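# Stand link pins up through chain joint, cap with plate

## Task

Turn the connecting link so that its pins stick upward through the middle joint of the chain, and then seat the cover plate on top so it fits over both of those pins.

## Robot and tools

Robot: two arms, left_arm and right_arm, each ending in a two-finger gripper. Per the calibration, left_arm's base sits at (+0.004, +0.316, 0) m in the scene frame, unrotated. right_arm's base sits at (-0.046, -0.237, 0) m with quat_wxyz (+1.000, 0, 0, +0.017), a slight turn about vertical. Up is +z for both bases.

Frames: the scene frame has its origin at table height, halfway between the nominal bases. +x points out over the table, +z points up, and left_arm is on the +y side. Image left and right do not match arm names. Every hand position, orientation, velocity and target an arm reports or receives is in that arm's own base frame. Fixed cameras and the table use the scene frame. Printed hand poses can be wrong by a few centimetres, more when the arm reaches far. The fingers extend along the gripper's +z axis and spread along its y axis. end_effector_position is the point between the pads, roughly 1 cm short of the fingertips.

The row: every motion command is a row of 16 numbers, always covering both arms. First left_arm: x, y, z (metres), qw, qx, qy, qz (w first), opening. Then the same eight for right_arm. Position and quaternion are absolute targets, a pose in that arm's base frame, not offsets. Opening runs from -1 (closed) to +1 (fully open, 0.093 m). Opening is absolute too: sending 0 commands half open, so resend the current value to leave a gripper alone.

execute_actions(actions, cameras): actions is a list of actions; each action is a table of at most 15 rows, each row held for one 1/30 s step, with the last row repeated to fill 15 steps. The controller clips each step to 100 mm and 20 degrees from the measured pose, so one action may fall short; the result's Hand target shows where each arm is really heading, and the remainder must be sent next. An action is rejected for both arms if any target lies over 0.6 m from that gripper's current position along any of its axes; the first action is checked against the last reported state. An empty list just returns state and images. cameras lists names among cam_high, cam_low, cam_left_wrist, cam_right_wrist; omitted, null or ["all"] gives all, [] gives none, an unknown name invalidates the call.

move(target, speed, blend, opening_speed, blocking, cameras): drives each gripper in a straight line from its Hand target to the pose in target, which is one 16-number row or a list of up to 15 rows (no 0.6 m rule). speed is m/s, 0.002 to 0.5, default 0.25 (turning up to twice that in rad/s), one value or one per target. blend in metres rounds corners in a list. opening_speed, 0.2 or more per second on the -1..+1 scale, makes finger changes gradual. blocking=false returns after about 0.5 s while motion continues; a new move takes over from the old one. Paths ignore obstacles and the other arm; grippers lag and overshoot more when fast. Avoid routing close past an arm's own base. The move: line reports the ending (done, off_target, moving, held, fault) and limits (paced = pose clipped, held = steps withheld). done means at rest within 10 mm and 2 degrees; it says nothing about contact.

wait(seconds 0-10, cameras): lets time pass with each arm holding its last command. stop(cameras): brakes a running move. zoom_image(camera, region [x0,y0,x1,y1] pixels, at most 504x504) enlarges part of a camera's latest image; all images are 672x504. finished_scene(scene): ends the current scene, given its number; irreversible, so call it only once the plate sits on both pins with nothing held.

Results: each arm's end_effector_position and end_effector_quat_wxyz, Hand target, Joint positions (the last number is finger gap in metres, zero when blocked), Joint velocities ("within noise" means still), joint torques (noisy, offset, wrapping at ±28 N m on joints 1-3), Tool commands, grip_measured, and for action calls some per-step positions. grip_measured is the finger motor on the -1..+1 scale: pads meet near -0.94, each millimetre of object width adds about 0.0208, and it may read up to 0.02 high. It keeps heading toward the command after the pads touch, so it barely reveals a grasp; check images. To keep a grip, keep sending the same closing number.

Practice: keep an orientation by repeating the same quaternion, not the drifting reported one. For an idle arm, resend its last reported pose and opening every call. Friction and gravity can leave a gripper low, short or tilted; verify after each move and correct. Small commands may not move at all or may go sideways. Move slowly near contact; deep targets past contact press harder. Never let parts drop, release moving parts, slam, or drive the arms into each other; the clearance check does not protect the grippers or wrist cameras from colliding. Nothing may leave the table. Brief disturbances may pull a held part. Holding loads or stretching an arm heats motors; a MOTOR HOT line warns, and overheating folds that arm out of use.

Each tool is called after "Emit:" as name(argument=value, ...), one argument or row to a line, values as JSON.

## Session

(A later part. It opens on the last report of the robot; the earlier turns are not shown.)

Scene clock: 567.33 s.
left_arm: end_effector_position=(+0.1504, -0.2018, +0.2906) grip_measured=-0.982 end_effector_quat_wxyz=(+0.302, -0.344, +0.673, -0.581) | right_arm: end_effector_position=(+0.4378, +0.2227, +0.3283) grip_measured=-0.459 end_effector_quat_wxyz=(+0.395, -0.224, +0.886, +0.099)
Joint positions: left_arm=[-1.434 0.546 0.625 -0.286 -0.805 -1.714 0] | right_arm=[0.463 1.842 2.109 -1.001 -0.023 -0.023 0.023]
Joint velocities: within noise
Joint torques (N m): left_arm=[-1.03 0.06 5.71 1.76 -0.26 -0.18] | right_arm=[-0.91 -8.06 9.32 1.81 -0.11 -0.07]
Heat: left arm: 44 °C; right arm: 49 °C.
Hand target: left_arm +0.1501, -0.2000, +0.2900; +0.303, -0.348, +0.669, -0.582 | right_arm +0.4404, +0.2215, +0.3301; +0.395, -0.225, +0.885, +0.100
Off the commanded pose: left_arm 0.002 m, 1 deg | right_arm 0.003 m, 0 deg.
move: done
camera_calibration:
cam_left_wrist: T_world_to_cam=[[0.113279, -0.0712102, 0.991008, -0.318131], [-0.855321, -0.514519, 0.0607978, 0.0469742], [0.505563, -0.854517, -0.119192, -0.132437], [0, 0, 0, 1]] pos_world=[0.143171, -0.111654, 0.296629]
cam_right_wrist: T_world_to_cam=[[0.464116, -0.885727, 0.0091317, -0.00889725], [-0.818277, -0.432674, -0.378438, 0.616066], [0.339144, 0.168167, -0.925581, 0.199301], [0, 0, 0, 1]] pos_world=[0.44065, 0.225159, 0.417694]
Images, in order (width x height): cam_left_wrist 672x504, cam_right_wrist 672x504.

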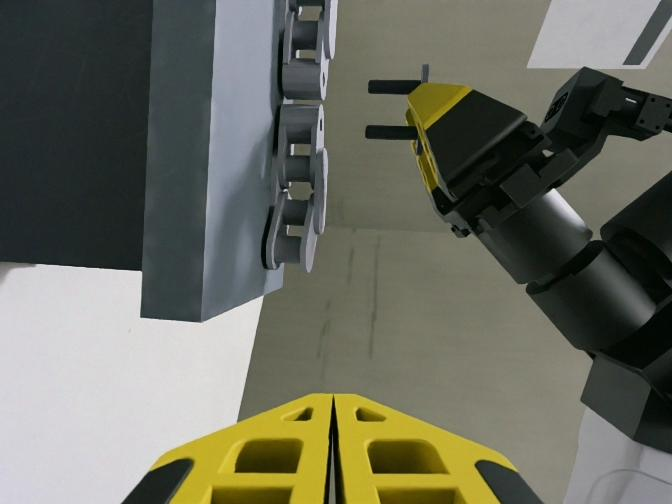

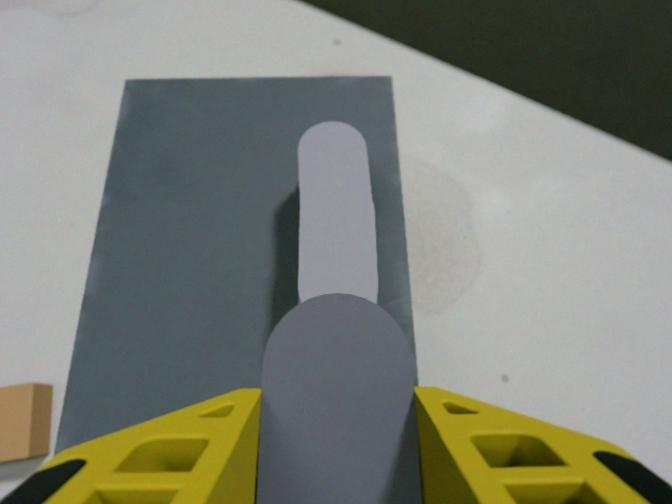

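Emit:
move(
  target=[
    [0.11, -0.20, 0.27, 0.7304, 0.2687, 0.4653, -0.4217, 0.5, 0.33, 0.18, 0.37, 0.3942, -0.2249, 0.8854, 0.1001, -0.8],
    [0.12, -0.20, 0.27, 0.7304, 0.2687, 0.4653, -0.4217, 0.5, 0.249, 0.2257, 0.33, 0.1226, 0.1226, 0.6964, 0.6964, -0.8],
  ],
  speed=0.15,
)

Scene clock: 701.90 s.
left_arm: end_effector_position=(+0.1183, -0.1985, +0.2729) grip_measured=+0.498 end_effector_quat_wxyz=(+0.728, +0.271, +0.473, -0.415) | right_arm: end_effector_position=(+0.2653, +0.2184, +0.3310) grip_measured=-0.459 end_effector_quat_wxyz=(+0.171, +0.077, +0.764, +0.617)
Joint positions: left_arm=[-1.025 0.137 -0.004 0.559 0.011 -0.003 0.069] | right_arm=[0.302 1.075 0.979 -0.189 -0.878 1.18 0.023]
Joint velocities: within noise
Joint torques (N m): left_arm=[0.72 3.36 5.7 1.91 0.14 -0.28] | right_arm=[-0.29 -4.14 7.1 2.31 -0.32 0.03]
Heat: left arm: 44 °C; right arm: 45 °C.
Hand target: left_arm +0.1184, -0.1998, +0.2705; +0.726, +0.272, +0.473, -0.419 | right_arm +0.2612, +0.2187, +0.3361; +0.174, +0.069, +0.758, +0.625
Off the commanded pose: left_arm 0.004 m, 1 deg | right_arm 0.018 m, 14 deg.
joint sent to its limit (left arm) — joint 3 (elbow), lower limit, where the elbow is as bent as it goes.
move: off_target (right_arm; path cut at 10 s); path passed 1 of 2 targets
camera_calibration:
cam_left_wrist: T_world_to_cam=[[-0.867679, -0.497063, 0.00785165, 0.00312894], [-0.00567212, -0.00589424, -0.999967, 0.31221], [0.497093, -0.867694, 0.0022949, -0.150278], [0, 0, 0, 1]] pos_world=[0.0791877, -0.126999, 0.31252]
cam_right_wrist: T_world_to_cam=[[0.0846778, -0.237787, -0.967619, 0.349792], [-0.993029, -0.100046, -0.0623157, 0.343136], [-0.0819889, 0.966151, -0.244601, -0.026904], [0, 0, 0, 1]] pos_world=[0.308918, 0.143499, 0.353268]

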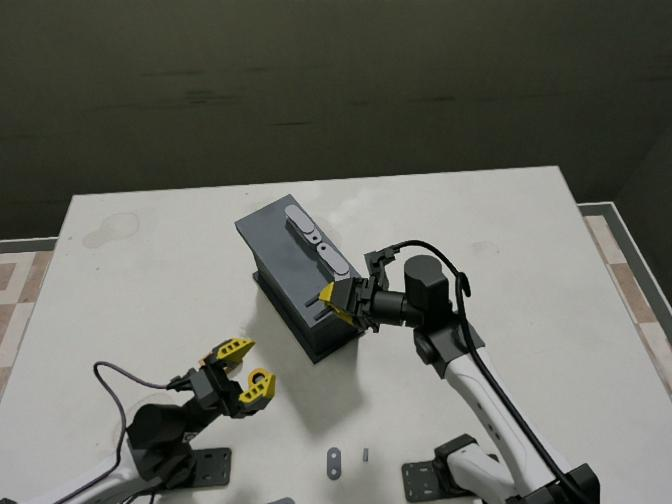

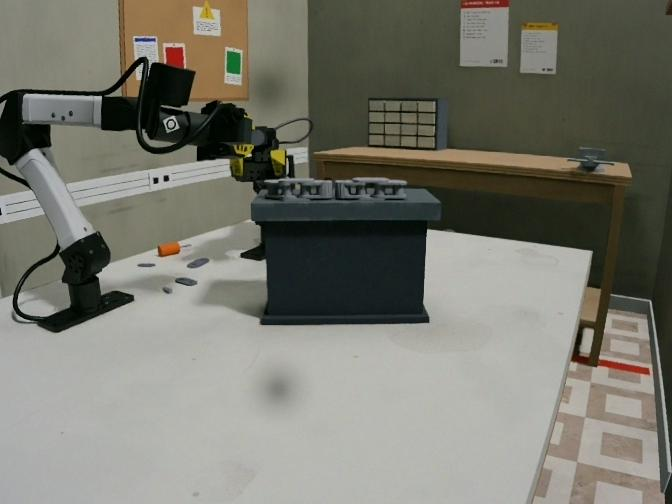

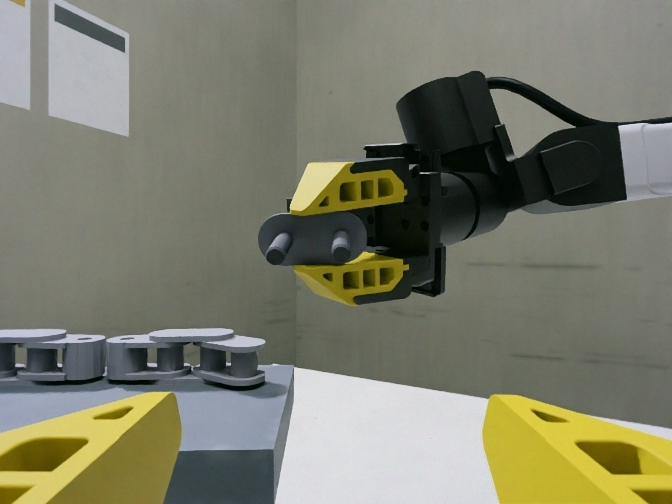

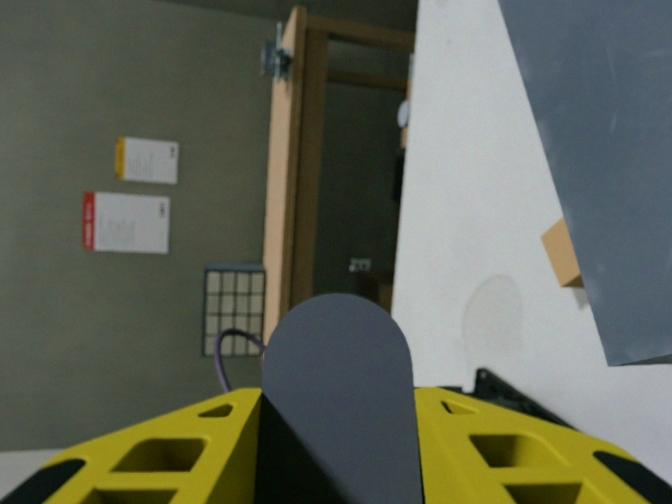

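Emit:
move(
  target=[0.13, -0.22, 0.28, 0.7304, 0.2687, 0.4653, -0.4217, 0.5, 0.249, 0.2257, 0.33, 0.1226, 0.1226, 0.6964, 0.6964, -0.8],
  speed=0.15,
)

Scene clock: 706.67 s.
left_arm: end_effector_position=(+0.1315, -0.2202, +0.2696) grip_measured=+0.498 end_effector_quat_wxyz=(+0.726, +0.273, +0.478, -0.414) | right_arm: end_effector_position=(+0.2522, +0.2250, +0.3259) grip_measured=-0.459 end_effector_quat_wxyz=(+0.118, +0.128, +0.702, +0.691)
Joint positions: left_arm=[-1.025 0.531 -0.004 0.941 0.012 -0.003 0.069] | right_arm=[0.331 1.009 0.745 0.236 -0.89 1.561 0.023]
Joint velocities: within noise
Joint torques (N m): left_arm=[0.16 1.77 7.69 1.92 0.11 -0.25] | right_arm=[0.32 -3.52 7.05 2.29 0 0.03]
Heat: left arm: 44 °C; right arm: 45 °C.
Hand target: left_arm +0.1299, -0.2197, +0.2799; +0.730, +0.269, +0.466, -0.421 | right_arm +0.2490, +0.2256, +0.3300; +0.123, +0.123, +0.697, +0.696
Off the commanded pose: left_arm 0.011 m, 2 deg | right_arm 0.005 m, 1 deg.
move: off_target (left_arm)
camera_calibration:
cam_left_wrist: T_world_to_cam=[[-0.867877, -0.496709, 0.0083558, 0.00371243], [-0.0119837, 0.00411764, -0.99992, 0.311911], [0.496634, -0.867908, -0.00952603, -0.172432], [0, 0, 0, 1]] pos_world=[0.0925954, -0.149095, 0.310212]
cam_right_wrist: T_world_to_cam=[[-0.025124, -0.0246898, -0.999379, 0.337613], [-0.994695, -0.0991332, 0.0274554, 0.301453], [-0.0997496, 0.994768, -0.0220682, -0.110056], [0, 0, 0, 1]] pos_world=[0.297358, 0.1477, 0.326698]

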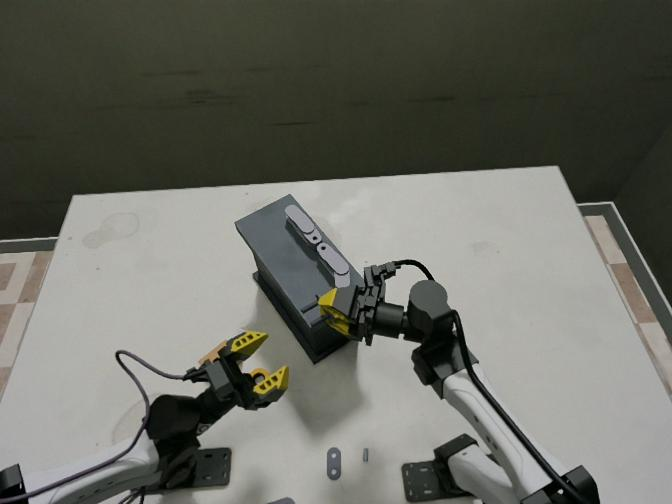

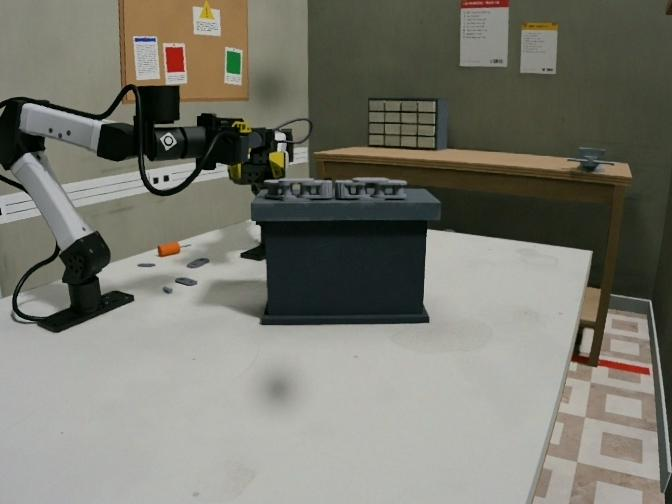

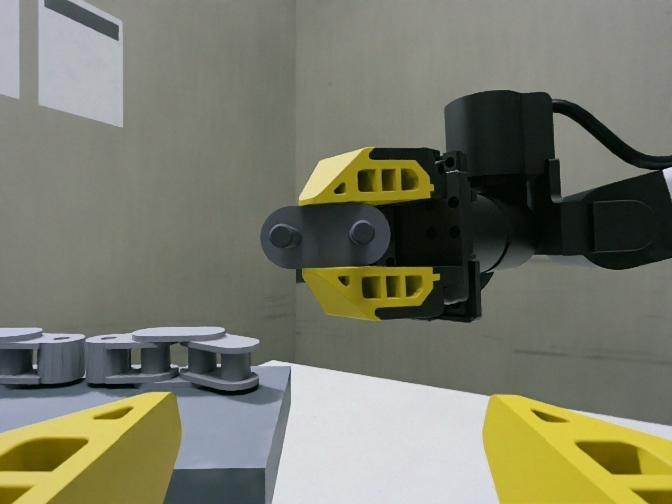

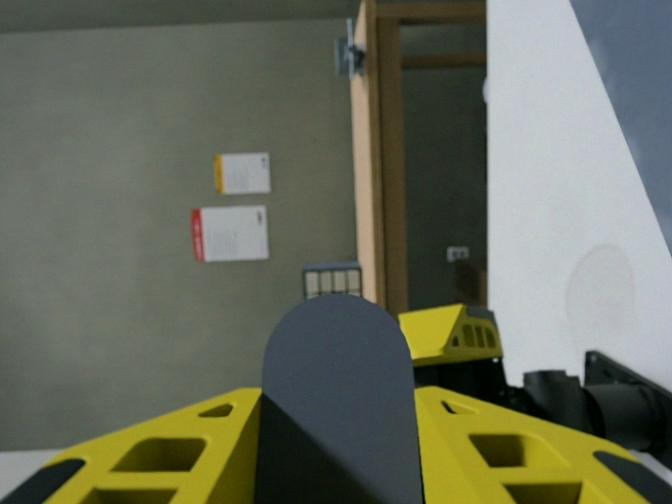

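Emit:
move(
  target=[0.178, -0.290, 0.309, 0.7304, 0.2687, 0.4653, -0.4217, 0.8, 0.249, 0.2257, 0.33, 0.1226, 0.1226, 0.6964, 0.6964, -0.8],
  speed=0.08,
)

Emit:
zoom_image(
  camera="cam_left_wrist",
  region=[150, 100, 550, 504],
)

Scene clock: 727.77 s.
left_arm: end_effector_position=(+0.1767, -0.2885, +0.2918) grip_measured=+0.798 end_effector_quat_wxyz=(+0.721, +0.277, +0.484, -0.411) | right_arm: end_effector_position=(+0.2522, +0.2250, +0.3261) grip_measured=-0.459 end_effector_quat_wxyz=(+0.118, +0.128, +0.701, +0.691)
Joint positions: left_arm=[-1.007 1.162 0.259 1.29 0.029 -0.011 0.084] | right_arm=[0.331 1.009 0.745 0.237 -0.89 1.562 0.023]
Joint velocities: within noise
Joint torques (N m): left_arm=[0.69 -1.85 8.46 2.01 0.14 -0.28] | right_arm=[0.24 -3.49 7.09 2.28 0.02 0.07]
Heat: left arm: 44 °C; right arm: 45 °C.
Hand target: left_arm +0.1775, -0.2894, +0.3086; +0.730, +0.269, +0.465, -0.421 | right_arm +0.2490, +0.2256, +0.3300; +0.123, +0.123, +0.697, +0.696
Off the commanded pose: left_arm 0.017 m, 3 deg | right_arm 0.005 m, 1 deg.
move: off_target (left_arm)
camera_calibration:
cam_left_wrist: T_world_to_cam=[[-0.868138, -0.496239, 0.00909644, 0.00880857], [-0.0221517, 0.0204305, -0.999546, 0.341364], [0.495828, -0.867945, -0.0287291, -0.248231], [0, 0, 0, 1]] pos_world=[0.138289, -0.218054, 0.333997]
cam_right_wrist: T_world_to_cam=[[-0.0247588, -0.0240567, -0.999404, 0.337593], [-0.994707, -0.0991374, 0.0270288, 0.301596], [-0.0997285, 0.994783, -0.0214748, -0.110255], [0, 0, 0, 1]] pos_world=[0.297362, 0.147701, 0.326872]

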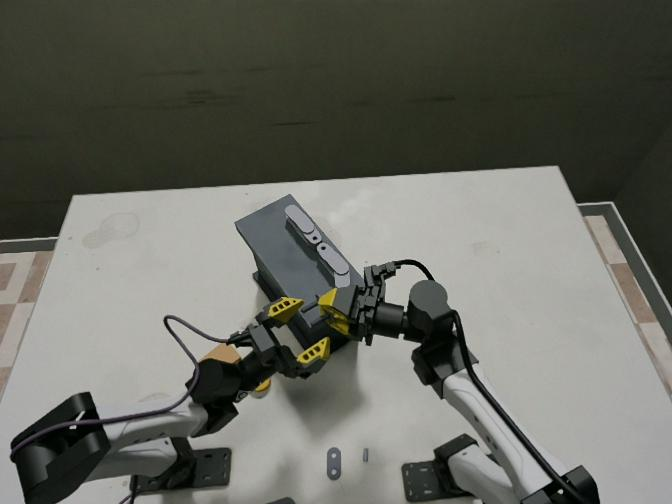

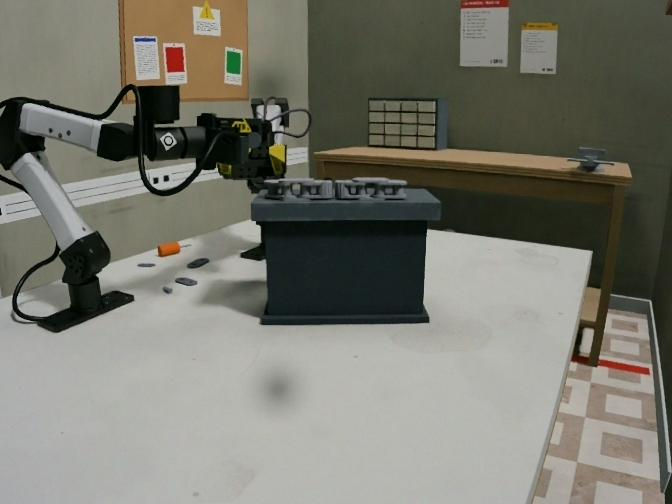

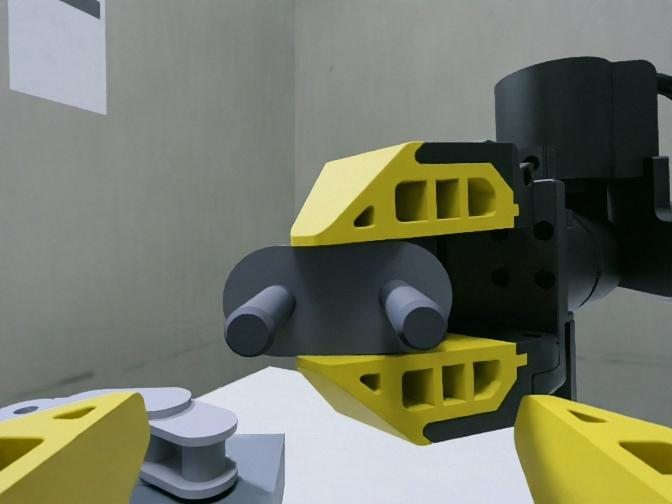

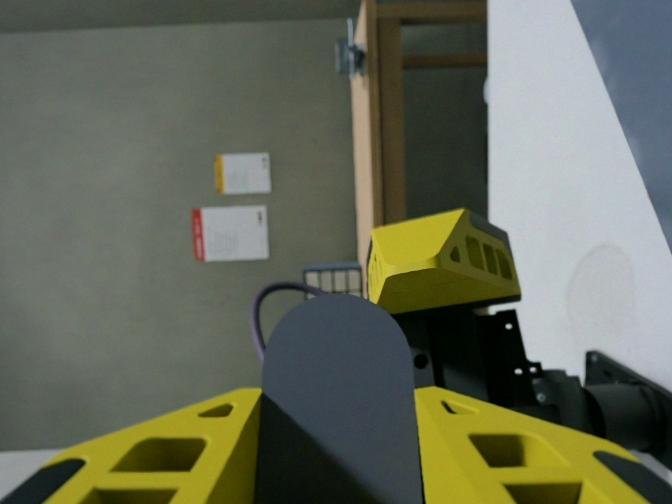

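Scaled by 1.248 from the camera's 672x504 image, which has a finer 960x720 frame.

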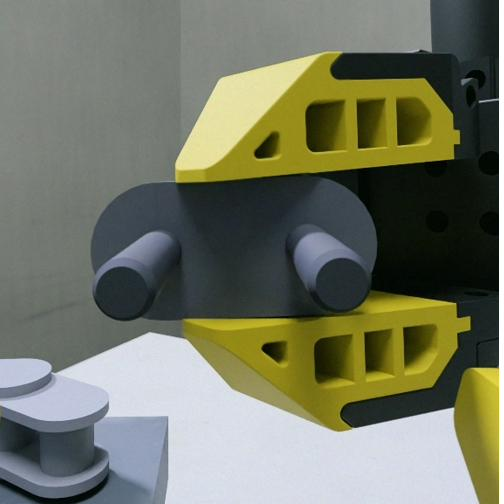

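Emit:
move(
  target=[
    [0.179, -0.291, 0.324, 0.7304, 0.2687, 0.4653, -0.4217, 0.8, 0.249, 0.2257, 0.33, 0.1226, 0.1226, 0.6964, 0.6964, -0.8],
    [0.185, -0.302, 0.328, 0.7304, 0.2687, 0.4653, -0.4217, 0.8, 0.249, 0.2257, 0.33, 0.1226, 0.1226, 0.6964, 0.6964, -0.8],
  ],
  speed=0.05,
  cameras=["cam_high","cam_left_wrist","cam_right_wrist"],
)

Scene clock: 746.90 s.
left_arm: end_effector_position=(+0.1832, -0.2991, +0.3154) grip_measured=+0.798 end_effector_quat_wxyz=(+0.726, +0.273, +0.476, -0.414) | right_arm: end_effector_position=(+0.2522, +0.2250, +0.3262) grip_measured=-0.459 end_effector_quat_wxyz=(+0.118, +0.128, +0.701, +0.691)
Joint positions: left_arm=[-1.007 1.17 0.353 1.226 0.03 -0.011 0.084] | right_arm=[0.331 1.009 0.745 0.238 -0.89 1.562 0.023]
Joint velocities: within noise
Joint torques (N m): left_arm=[0.39 -2.22 8.73 1.69 0.11 -0.26] | right_arm=[0.25 -3.45 7.35 2.29 -0.02 0.04]
Heat: left arm: 44 °C; right arm: 45 °C.
Hand target: left_arm +0.1847, -0.3016, +0.3278; +0.730, +0.269, +0.465, -0.422 | right_arm +0.2490, +0.2256, +0.3300; +0.123, +0.123, +0.697, +0.696
Off the commanded pose: left_arm 0.013 m, 2 deg | right_arm 0.005 m, 1 deg.
move: off_target (left_arm)
camera_calibration:
cam_left_wrist: T_world_to_cam=[[-0.868663, -0.495336, 0.00813645, 0.0096892], [-0.0101678, 0.00140587, -0.999947, 0.357547], [0.495299, -0.8687, -0.0062577, -0.267179], [0, 0, 0, 1]] pos_world=[0.144386, -0.227802, 0.355777]
cam_right_wrist: T_world_to_cam=[[-0.0247565, -0.023802, -0.99941, 0.337605], [-0.994707, -0.0991379, 0.027001, 0.301605], [-0.0997221, 0.994789, -0.0212217, -0.11034], [0, 0, 0, 1]] pos_world=[0.297363, 0.147701, 0.326921]
Images, in order (width x height): cam_high 672x504, cam_left_wrist 672x504, cam_right_wrist 672x504.

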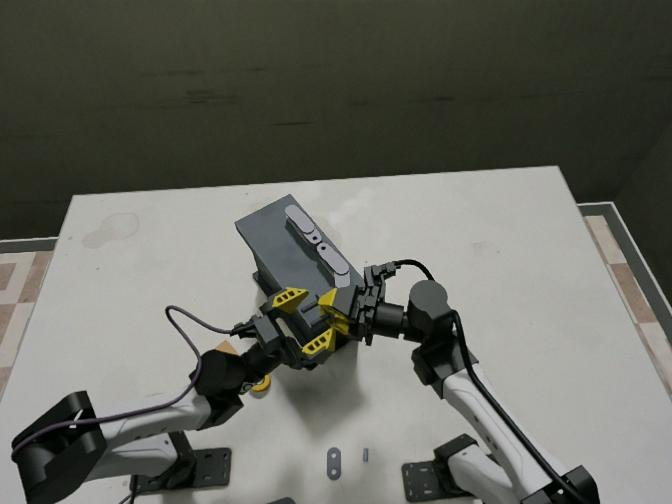

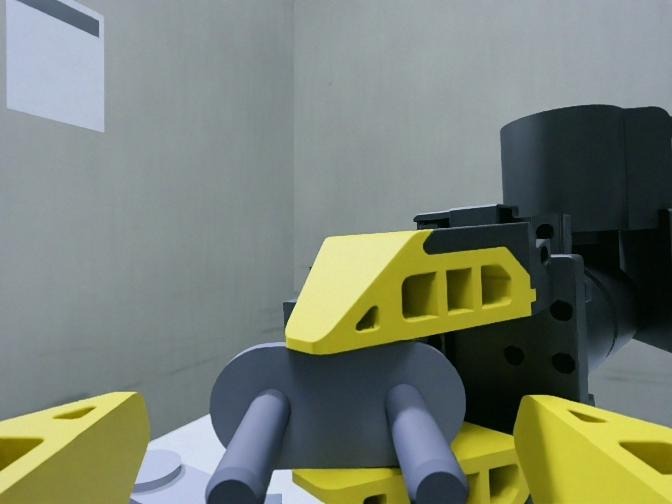

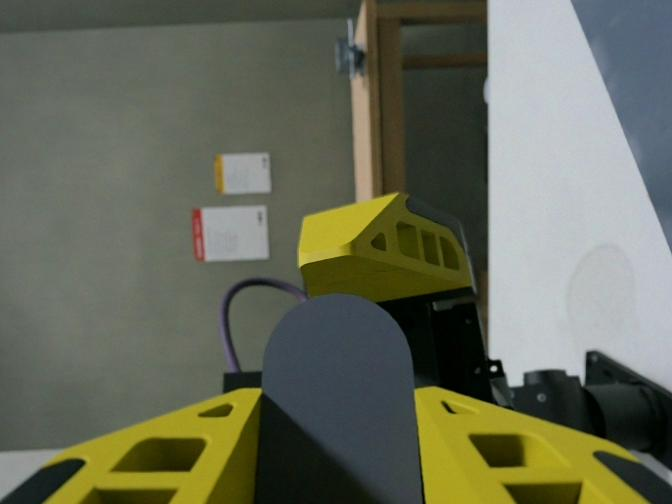

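Emit:
move(
  target=[0.1925, -0.3145, 0.3285, 0.7304, 0.2687, 0.4653, -0.4217, 0.8, 0.249, 0.2257, 0.33, 0.1226, 0.1226, 0.6964, 0.6964, -0.8],
  speed=0.04,
  cameras=["cam_high","cam_left_wrist","cam_right_wrist","cam_low"],
)

Emit:
zoom_image(
  camera="cam_low",
  region=[180, 80, 340, 220],
)

Scene clock: 758.90 s.
left_arm: end_effector_position=(+0.1917, -0.3125, +0.3114) grip_measured=+0.798 end_effector_quat_wxyz=(+0.721, +0.277, +0.484, -0.412) | right_arm: end_effector_position=(+0.2522, +0.2249, +0.3262) grip_measured=-0.459 end_effector_quat_wxyz=(+0.118, +0.128, +0.701, +0.691)
Joint positions: left_arm=[-1.007 1.242 0.397 1.233 0.03 -0.011 0.084] | right_arm=[0.331 1.009 0.745 0.238 -0.89 1.562 0.023]
Joint velocities: within noise
Joint torques (N m): left_arm=[0.17 -2.74 8.69 1.93 0.09 -0.26] | right_arm=[0.34 -3.44 7.17 2.3 0.06 0.02]
Heat: left arm: 43 °C; right arm: 44 °C.
Hand target: left_arm +0.1920, -0.3138, +0.3281; +0.730, +0.269, +0.465, -0.421 | right_arm +0.2490, +0.2257, +0.3300; +0.122, +0.123, +0.697, +0.696
Off the commanded pose: left_arm 0.017 m, 3 deg | right_arm 0.005 m, 1 deg.
move: off_target (left_arm)
camera_calibration:
cam_left_wrist: T_world_to_cam=[[-0.868563, -0.495495, 0.0091276, 0.0100727], [-0.021788, 0.0197794, -0.999567, 0.361436], [0.4951, -0.868386, -0.0279754, -0.276224], [0, 0, 0, 1]] pos_world=[0.153382, -0.242027, 0.35346]
cam_right_wrist: T_world_to_cam=[[-0.0247623, -0.0238021, -0.99941, 0.337606], [-0.994745, -0.0987583, 0.0269987, 0.301588], [-0.0993426, 0.994827, -0.0212316, -0.110413], [0, 0, 0, 1]] pos_world=[0.297394, 0.147662, 0.326921]

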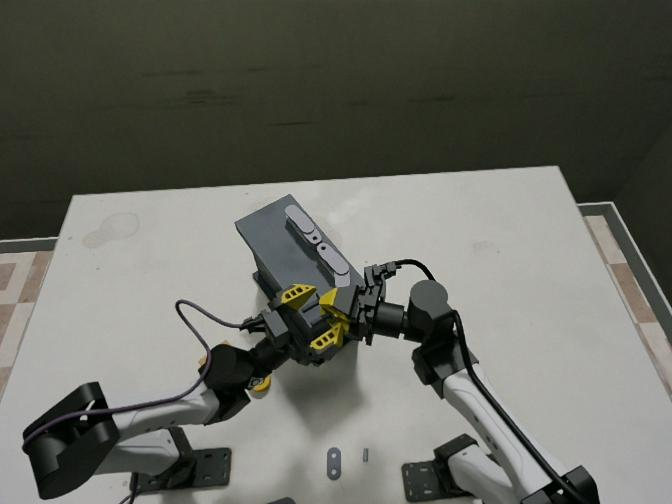

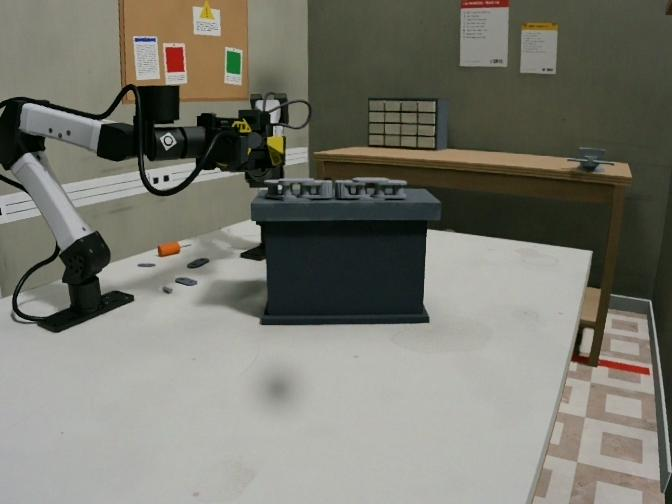

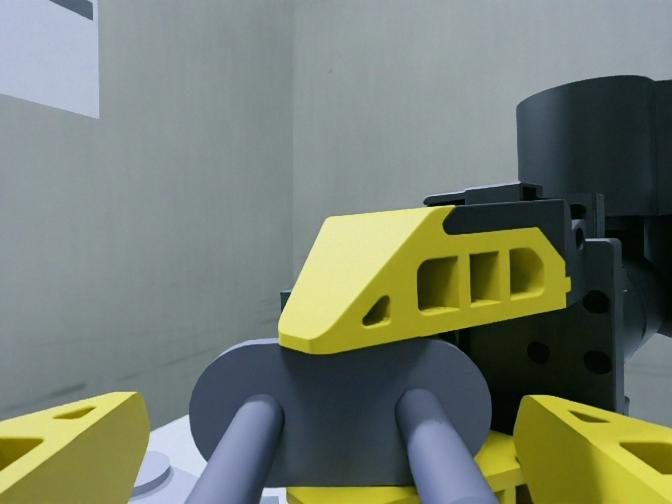

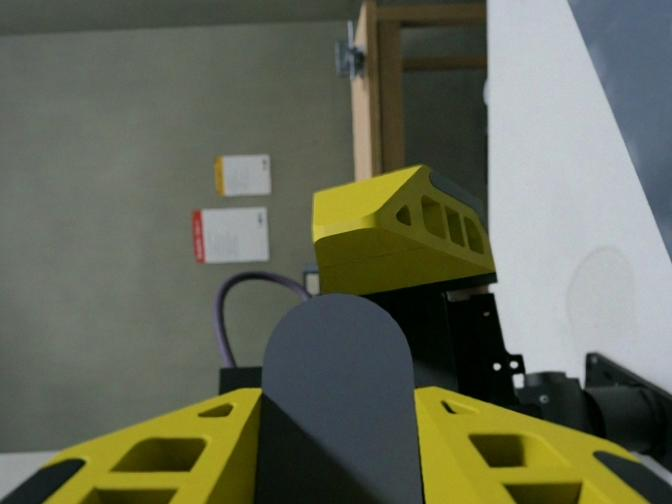

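Scaled by 3.150 from the camera's 672x504 image, which has a finer 960x720 frame.

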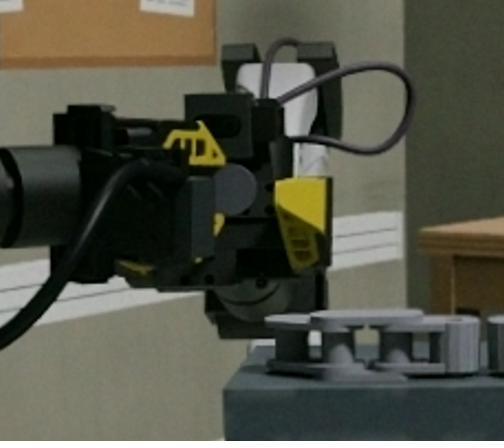

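Emit:
move(
  target=[0.1925, -0.3145, 0.336, 0.7304, 0.2687, 0.4653, -0.4217, 0.8, 0.249, 0.2257, 0.33, 0.1226, 0.1226, 0.6964, 0.6964, -0.8],
  speed=0.04,
  cameras=["cam_left_wrist"],
)

Scene clock: 768.93 s.
left_arm: end_effector_position=(+0.1933, -0.3150, +0.3157) grip_measured=+0.798 end_effector_quat_wxyz=(+0.721, +0.277, +0.484, -0.412) | right_arm: end_effector_position=(+0.2522, +0.2249, +0.3262) grip_measured=-0.459 end_effector_quat_wxyz=(+0.118, +0.128, +0.701, +0.691)
Joint positions: left_arm=[-1.007 1.242 0.417 1.213 0.03 -0.011 0.084] | right_arm=[0.331 1.009 0.745 0.238 -0.89 1.562 0.023]
Joint velocities: within noise
Joint torques (N m): left_arm=[0.18 -5.15 8.75 1.71 0.09 -0.26] | right_arm=[0.2 -3.71 7.24 2.28 0.02 -0.02]
Heat: left arm: 44 °C; right arm: 44 °C.
Hand target: left_arm +0.1920, -0.3138, +0.3357; +0.731, +0.269, +0.465, -0.422 | right_arm +0.2490, +0.2257, +0.3300; +0.122, +0.123, +0.697, +0.696
Off the commanded pose: left_arm 0.020 m, 3 deg | right_arm 0.005 m, 1 deg.
move: off_target (left_arm)
camera_calibration:
cam_left_wrist: T_world_to_cam=[[-0.868563, -0.495495, 0.0091276, 0.010166], [-0.021788, 0.0197794, -0.999567, 0.365819], [0.4951, -0.868386, -0.0279754, -0.279013], [0, 0, 0, 1]] pos_world=[0.15494, -0.24449, 0.357762]
Images, in order (width x height): cam_left_wrist 672x504.

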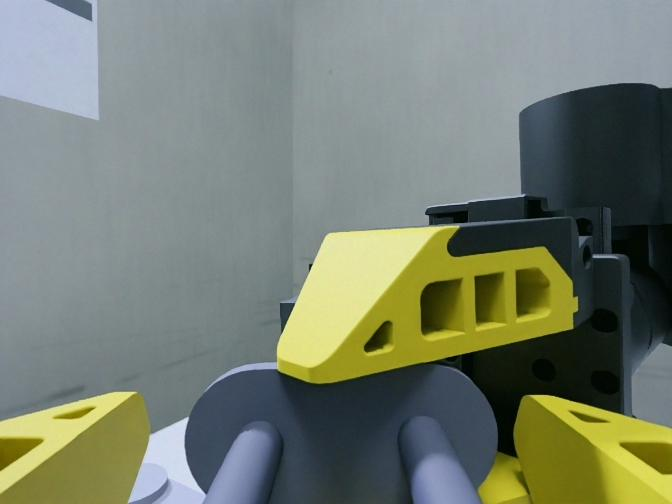

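Emit:
move(
  target=[0.189, -0.3085, 0.336, 0.7304, 0.2687, 0.4653, -0.4217, 0.8, 0.249, 0.2257, 0.33, 0.1226, 0.1226, 0.6964, 0.6964, -0.8],
  speed=0.04,
  cameras=["cam_left_wrist"],
)

Scene clock: 775.40 s.
left_arm: end_effector_position=(+0.1914, -0.3120, +0.3208) grip_measured=+0.798 end_effector_quat_wxyz=(+0.723, +0.275, +0.481, -0.413) | right_arm: end_effector_position=(+0.2522, +0.2249, +0.3262) grip_measured=-0.459 end_effector_quat_wxyz=(+0.118, +0.128, +0.701, +0.691)
Joint positions: left_arm=[-1.007 1.218 0.417 1.198 0.03 -0.011 0.084] | right_arm=[0.331 1.009 0.745 0.238 -0.89 1.562 0.023]
Joint velocities: within noise
Joint torques (N m): left_arm=[0.28 -5.91 7.27 1.74 0.1 -0.26] | right_arm=[-0.01 -3.69 7.13 2.27 0 0.01]
Heat: left arm: 44 °C; right arm: 44 °C.
Hand target: left_arm +0.1888, -0.3084, +0.3358; +0.730, +0.269, +0.465, -0.422 | right_arm +0.2490, +0.2257, +0.3300; +0.122, +0.123, +0.697, +0.696
Off the commanded pose: left_arm 0.016 m, 2 deg | right_arm 0.005 m, 1 deg.
move: off_target (left_arm)
camera_calibration:
cam_left_wrist: T_world_to_cam=[[-0.868679, -0.495293, 0.00904518, 0.010068], [-0.0169935, 0.0115459, -0.999789, 0.367411], [0.495084, -0.868649, -0.0184464, -0.278434], [0, 0, 0, 1]] pos_world=[0.152838, -0.241117, 0.362107]
Images, in order (width x height): cam_left_wrist 672x504.

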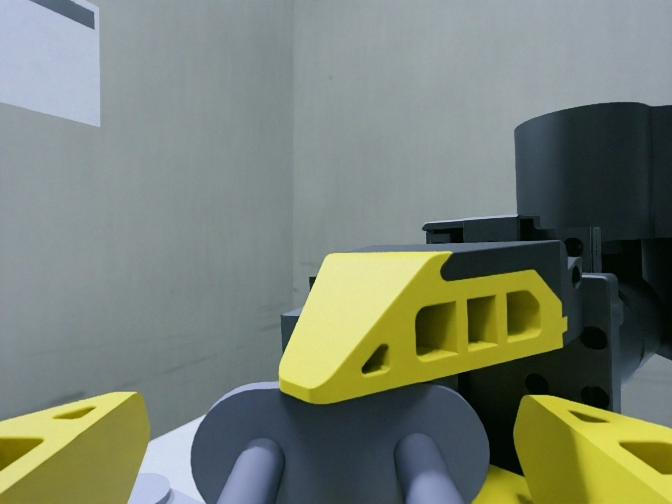

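Emit:
move(
  target=[0.189, -0.3085, 0.331, 0.7304, 0.2687, 0.4653, -0.4217, 0.8, 0.249, 0.2257, 0.33, 0.1226, 0.1226, 0.6964, 0.6964, -0.8],
  speed=0.04,
  cameras=[],
)

Scene clock: 781.77 s.
left_arm: end_effector_position=(+0.1911, -0.3116, +0.3219) grip_measured=+0.798 end_effector_quat_wxyz=(+0.724, +0.274, +0.479, -0.414) | right_arm: end_effector_position=(+0.2522, +0.2249, +0.3262) grip_measured=-0.459 end_effector_quat_wxyz=(+0.118, +0.129, +0.701, +0.691)
Joint positions: left_arm=[-1.007 1.218 0.417 1.203 0.03 -0.011 0.084] | right_arm=[0.331 1.009 0.745 0.238 -0.89 1.562 0.023]
Joint velocities: within noise
Joint torques (N m): left_arm=[0.29 -4.3 6.15 1.91 0.1 -0.26] | right_arm=[0.08 -3.64 7.08 2.27 0 -0.02]
Heat: left arm: 44 °C; right arm: 44 °C.
Hand target: left_arm +0.1889, -0.3085, +0.3308; +0.730, +0.269, +0.465, -0.422 | right_arm +0.2490, +0.2257, +0.3300; +0.122, +0.123, +0.697, +0.696
Off the commanded pose: left_arm 0.010 m, 2 deg | right_arm 0.005 m, 1 deg.
move: done
No camera images: "cameras" was empty.

Emit:
move(
  target=[0.189, -0.3085, 0.325, 0.7304, 0.2687, 0.4653, -0.4217, 0.8, 0.249, 0.2257, 0.33, 0.1226, 0.1226, 0.6964, 0.6964, -0.8],
  speed=0.04,
  cameras=[],
)

Scene clock: 785.70 s.
left_arm: end_effector_position=(+0.1892, -0.3086, +0.3298) grip_measured=+0.798 end_effector_quat_wxyz=(+0.733, +0.267, +0.466, -0.418) | right_arm: end_effector_position=(+0.2522, +0.2249, +0.3262) grip_measured=-0.459 end_effector_quat_wxyz=(+0.118, +0.129, +0.701, +0.691)
Joint positions: left_arm=[-1.007 1.218 0.417 1.239 0.03 -0.012 0.084] | right_arm=[0.331 1.009 0.745 0.238 -0.89 1.562 0.023]
Joint velocities: within noise
Joint torques (N m): left_arm=[0.29 -2.3 4.78 1.91 0.1 -0.26] | right_arm=[0.32 -3.32 7.3 2.27 0.01 -0.04]
Heat: left arm: 44 °C; right arm: 44 °C.
Hand target: left_arm +0.1889, -0.3085, +0.3250; +0.730, +0.269, +0.466, -0.422 | right_arm +0.2490, +0.2257, +0.3300; +0.122, +0.123, +0.697, +0.696
Off the commanded pose: left_arm 0.005 m, 0 deg | right_arm 0.005 m, 1 deg.
move: done
No camera images: "cameras" was empty.

Emit:
move(
  target=[0.190, -0.3105, 0.316, 0.7304, 0.2687, 0.4653, -0.4217, 0.8, 0.249, 0.2257, 0.33, 0.1226, 0.1226, 0.6964, 0.6964, -0.8],
  speed=0.04,
  cameras=["cam_left_wrist"],
)

Scene clock: 791.60 s.
left_arm: end_effector_position=(+0.1908, -0.3110, +0.3179) grip_measured=+0.798 end_effector_quat_wxyz=(+0.731, +0.269, +0.468, -0.417) | right_arm: end_effector_position=(+0.2522, +0.2249, +0.3262) grip_measured=-0.459 end_effector_quat_wxyz=(+0.118, +0.129, +0.701, +0.691)
Joint positions: left_arm=[-1.007 1.266 0.396 1.301 0.03 -0.012 0.084] | right_arm=[0.331 1.009 0.745 0.238 -0.89 1.562 0.023]
Joint velocities: within noise
Joint torques (N m): left_arm=[0.18 -2.78 4.97 1.92 0.09 -0.25] | right_arm=[0.23 -3.59 7.02 2.24 0 0.04]
Heat: left arm: 44 °C; right arm: 44 °C.
Hand target: left_arm +0.1899, -0.3105, +0.3160; +0.730, +0.269, +0.466, -0.422 | right_arm +0.2490, +0.2257, +0.3300; +0.122, +0.123, +0.697, +0.696
Off the commanded pose: left_arm 0.002 m, 1 deg | right_arm 0.005 m, 1 deg.
move: done
camera_calibration:
cam_left_wrist: T_world_to_cam=[[-0.868904, -0.494919, 0.00785224, 0.0105815], [0.000647039, -0.0169994, -0.999855, 0.352263], [0.494981, -0.868773, 0.0150911, -0.288043], [0, 0, 0, 1]] pos_world=[0.151542, -0.239019, 0.356476]
Images, in order (width x height): cam_left_wrist 672x504.

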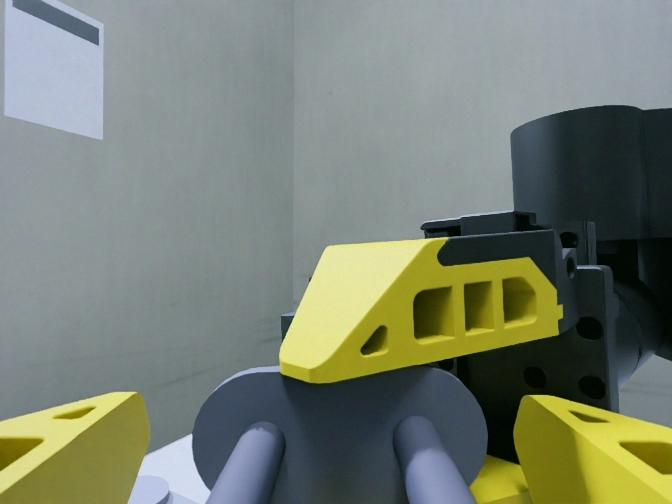

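Emit:
move(
  target=[0.190, -0.3105, 0.316, 0.7304, 0.2687, 0.4653, -0.4217, 0.15, 0.249, 0.2257, 0.33, 0.1226, 0.1226, 0.6964, 0.6964, -0.8],
  speed=0.04,
  opening_speed=0.5,
  cameras=["cam_left_wrist","cam_right_wrist","cam_high"],
)

Scene clock: 796.93 s.
left_arm: end_effector_position=(+0.1900, -0.3114, +0.3180) grip_measured=+0.169 end_effector_quat_wxyz=(+0.730, +0.270, +0.467, -0.419) | right_arm: end_effector_position=(+0.2526, +0.2248, +0.3262) grip_measured=-0.459 end_effector_quat_wxyz=(+0.119, +0.129, +0.701, +0.691)
Joint positions: left_arm=[-1.007 1.266 0.396 1.302 0.035 -0.012 0.053] | right_arm=[0.331 1.009 0.745 0.238 -0.887 1.562 0.023]
Joint velocities: within noise
Joint torques (N m): left_arm=[0.2 -2.77 4.98 1.89 0.04 -0.25] | right_arm=[0.27 -3.43 7.28 2.25 0.01 -0.01]
Heat: left arm: 44 °C; right arm: 44 °C.
Hand target: left_arm +0.1899, -0.3105, +0.3160; +0.730, +0.269, +0.466, -0.422 | right_arm +0.2490, +0.2256, +0.3300; +0.123, +0.123, +0.696, +0.696
Off the commanded pose: left_arm 0.002 m, 0 deg | right_arm 0.005 m, 1 deg.
move: done
camera_calibration:
cam_left_wrist: T_world_to_cam=[[-0.87131, -0.4907, 0.00558696, 0.0121687], [0.00285881, -0.0164603, -0.99986, 0.352162], [0.490724, -0.871173, 0.0157449, -0.28813], [0, 0, 0, 1]] pos_world=[0.150988, -0.239243, 0.356581]
cam_right_wrist: T_world_to_cam=[[-0.0247943, -0.0235472, -0.999415, 0.337626], [-0.99497, -0.096481, 0.0269572, 0.301493], [-0.0970594, 0.995056, -0.0210365, -0.110936], [0, 0, 0, 1]] pos_world=[0.29758, 0.147426, 0.326967]
Images, in order (width x height): cam_high 672x504, cam_left_wrist 672x504, cam_right_wrist 672x504.

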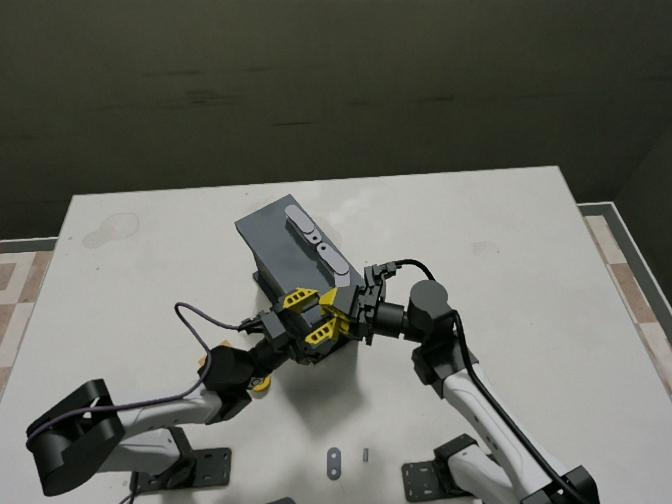

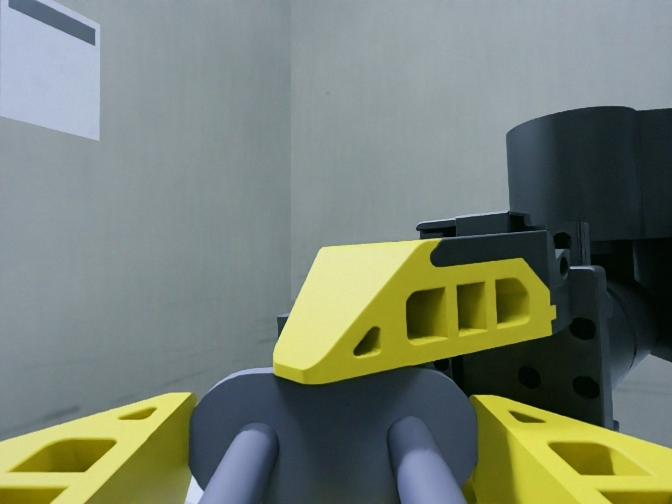

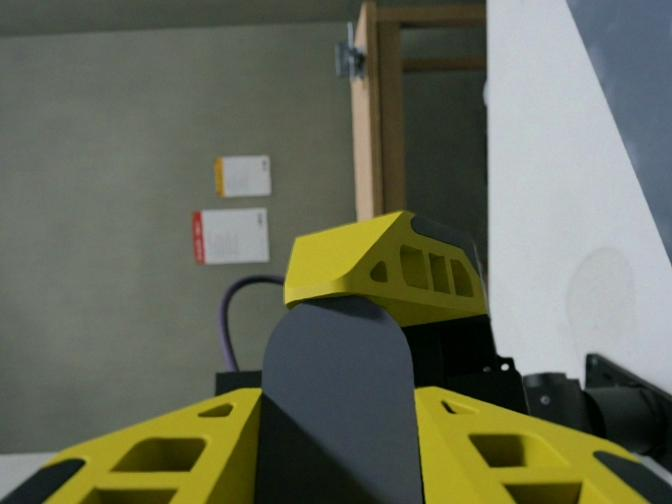

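Emit:
move(
  target=[
    [0.190, -0.3105, 0.316, 0.7304, 0.2687, 0.4653, -0.4217, -0.1, 0.249, 0.2257, 0.33, 0.1226, 0.1226, 0.6964, 0.6964, -0.8],
    [0.190, -0.3105, 0.316, 0.7304, 0.2687, 0.4653, -0.4217, -0.1, 0.249, 0.2257, 0.33, 0.1226, 0.1226, 0.6964, 0.6964, 0.1],
  ],
  speed=0.04,
  opening_speed=0.7,
  cameras=["cam_left_wrist","cam_right_wrist"],
)

Scene clock: 808.17 s.
left_arm: end_effector_position=(+0.1899, -0.3114, +0.3181) grip_measured=+0.169 end_effector_quat_wxyz=(+0.731, +0.270, +0.467, -0.419) | right_arm: end_effector_position=(+0.2527, +0.2248, +0.3288) grip_measured=+0.099 end_effector_quat_wxyz=(+0.123, +0.125, +0.699, +0.694)
Joint positions: left_arm=[-1.007 1.266 0.396 1.302 0.035 -0.012 0.053] | right_arm=[0.331 1.009 0.745 0.252 -0.887 1.563 0.05]
Joint velocities: within noise
Joint torques (N m): left_arm=[0.2 -2.78 4.98 1.9 0.04 -0.25] | right_arm=[0.31 -3.33 7.28 2.12 -0.03 0.04]
Heat: left arm: 45 °C; right arm: 44 °C.
Hand target: left_arm +0.1899, -0.3105, +0.3160; +0.730, +0.269, +0.465, -0.422 | right_arm +0.2490, +0.2257, +0.3300; +0.123, +0.123, +0.696, +0.696
Off the commanded pose: left_arm 0.002 m, 0 deg | right_arm 0.004 m, 1 deg.
move: done
camera_calibration:
cam_left_wrist: T_world_to_cam=[[-0.871312, -0.490699, 0.0055675, 0.0121732], [0.00306269, -0.0167827, -0.999854, 0.352106], [0.490721, -0.871168, 0.0161258, -0.288212], [0, 0, 0, 1]] pos_world=[0.15096, -0.239198, 0.356634]
cam_right_wrist: T_world_to_cam=[[-0.011808, -0.0188335, -0.999753, 0.335941], [-0.995233, -0.096572, 0.0135739, 0.305959], [-0.0968038, 0.995148, -0.0176034, -0.112107], [0, 0, 0, 1]] pos_world=[0.297615, 0.147437, 0.329731]
Images, in order (width x height): cam_left_wrist 672x504, cam_right_wrist 672x504.

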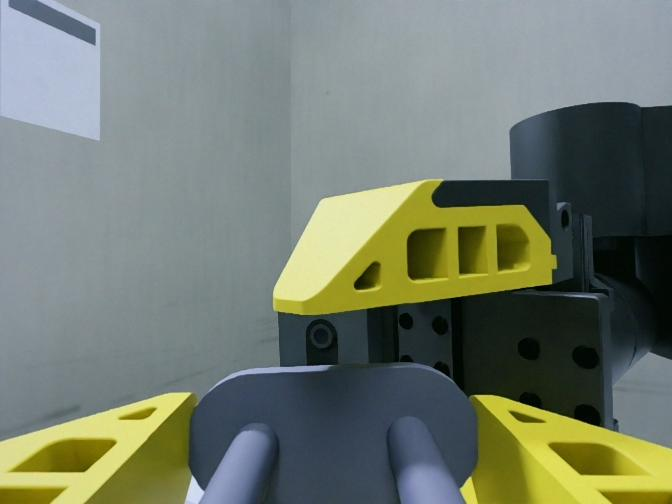

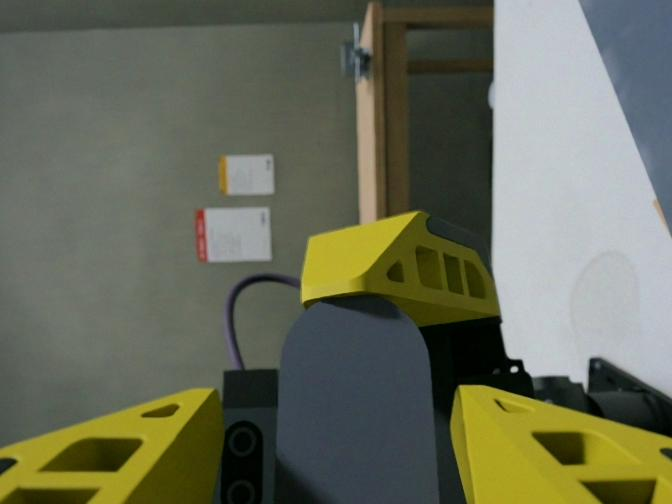

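Link held by left. Retreat the right arm.

Emit:
move(
  target=[
    [0.190, -0.3105, 0.316, 0.7304, 0.2687, 0.4653, -0.4217, -0.1, 0.215, 0.132, 0.33, 0.1226, 0.1226, 0.6964, 0.6964, 0.1],
    [0.190, -0.3105, 0.316, 0.7304, 0.2687, 0.4653, -0.4217, -0.1, 0.25, 0.03, 0.33, 0.38, 0, 0.92, 0.06, 0.1],
  ],
  speed=0.12,
  cameras=["cam_left_wrist","cam_right_wrist","cam_high"],
)

Scene clock: 819.77 s.
left_arm: end_effector_position=(+0.1902, -0.3118, +0.3172) grip_measured=+0.169 end_effector_quat_wxyz=(+0.730, +0.271, +0.468, -0.419) | right_arm: end_effector_position=(+0.2496, +0.0300, +0.3241) grip_measured=+0.099 end_effector_quat_wxyz=(+0.369, +0.005, +0.927, +0.065)
Joint positions: left_arm=[-1.007 1.269 0.396 1.302 0.035 -0.012 0.053] | right_arm=[0.078 1.039 1.472 -1.238 -0.062 0.115 0.05]
Joint velocities: within noise
Joint torques (N m): left_arm=[0.2 -3.07 5 1.9 0.03 -0.25] | right_arm=[0.23 -1.48 7.28 1.95 0.08 -0.06]
Heat: left arm: 45 °C; right arm: 45 °C.
Hand target: left_arm +0.1899, -0.3105, +0.3160; +0.730, +0.269, +0.465, -0.422 | right_arm +0.2499, +0.0300, +0.3300; +0.381, +0.000, +0.923, +0.060
Off the commanded pose: left_arm 0.002 m, 1 deg | right_arm 0.006 m, 2 deg.
move: done
camera_calibration:
cam_left_wrist: T_world_to_cam=[[-0.871304, -0.490711, 0.00570369, 0.0121575], [0.00163554, -0.0145261, -0.999893, 0.352163], [0.490742, -0.871201, 0.0134592, -0.28791], [0, 0, 0, 1]] pos_world=[0.151306, -0.239746, 0.355931]
cam_right_wrist: T_world_to_cam=[[0.0255104, -0.992935, -0.115887, 0.0609681], [-0.953008, 0.0108499, -0.302749, 0.372925], [0.301868, 0.118165, -0.945998, 0.309046], [0, 0, 0, 1]] pos_world=[0.260555, 0.0199728, 0.412325]
Images, in order (width x height): cam_high 672x504, cam_left_wrist 672x504, cam_right_wrist 672x504.

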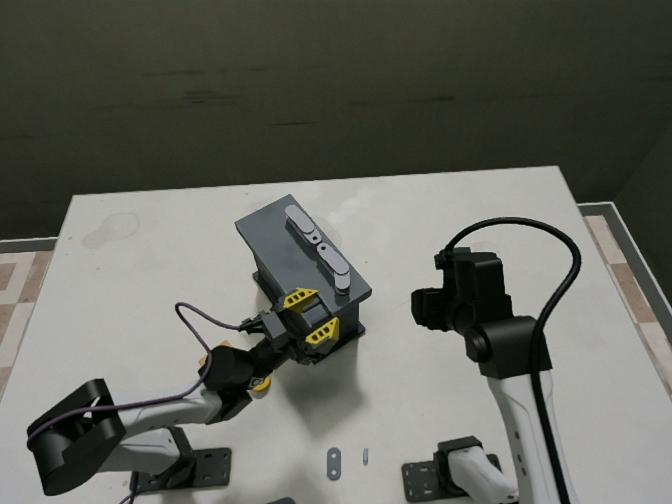

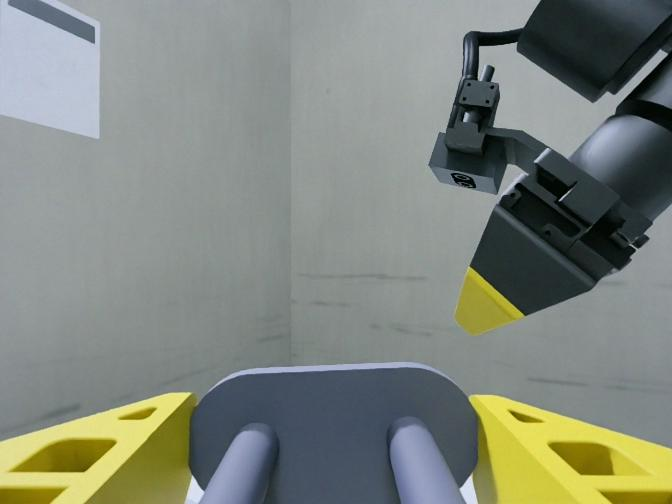

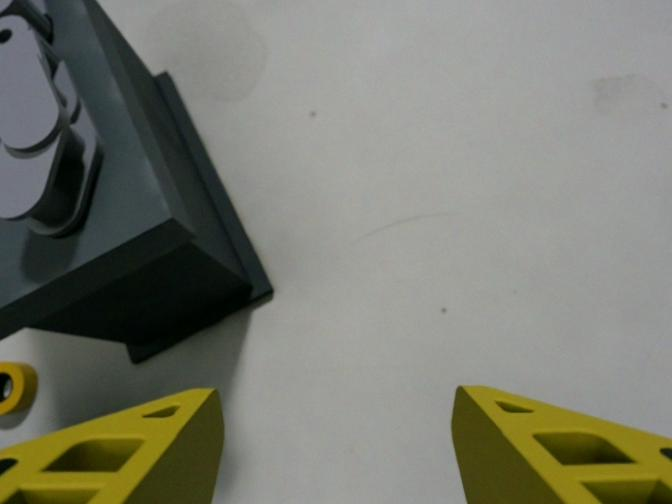

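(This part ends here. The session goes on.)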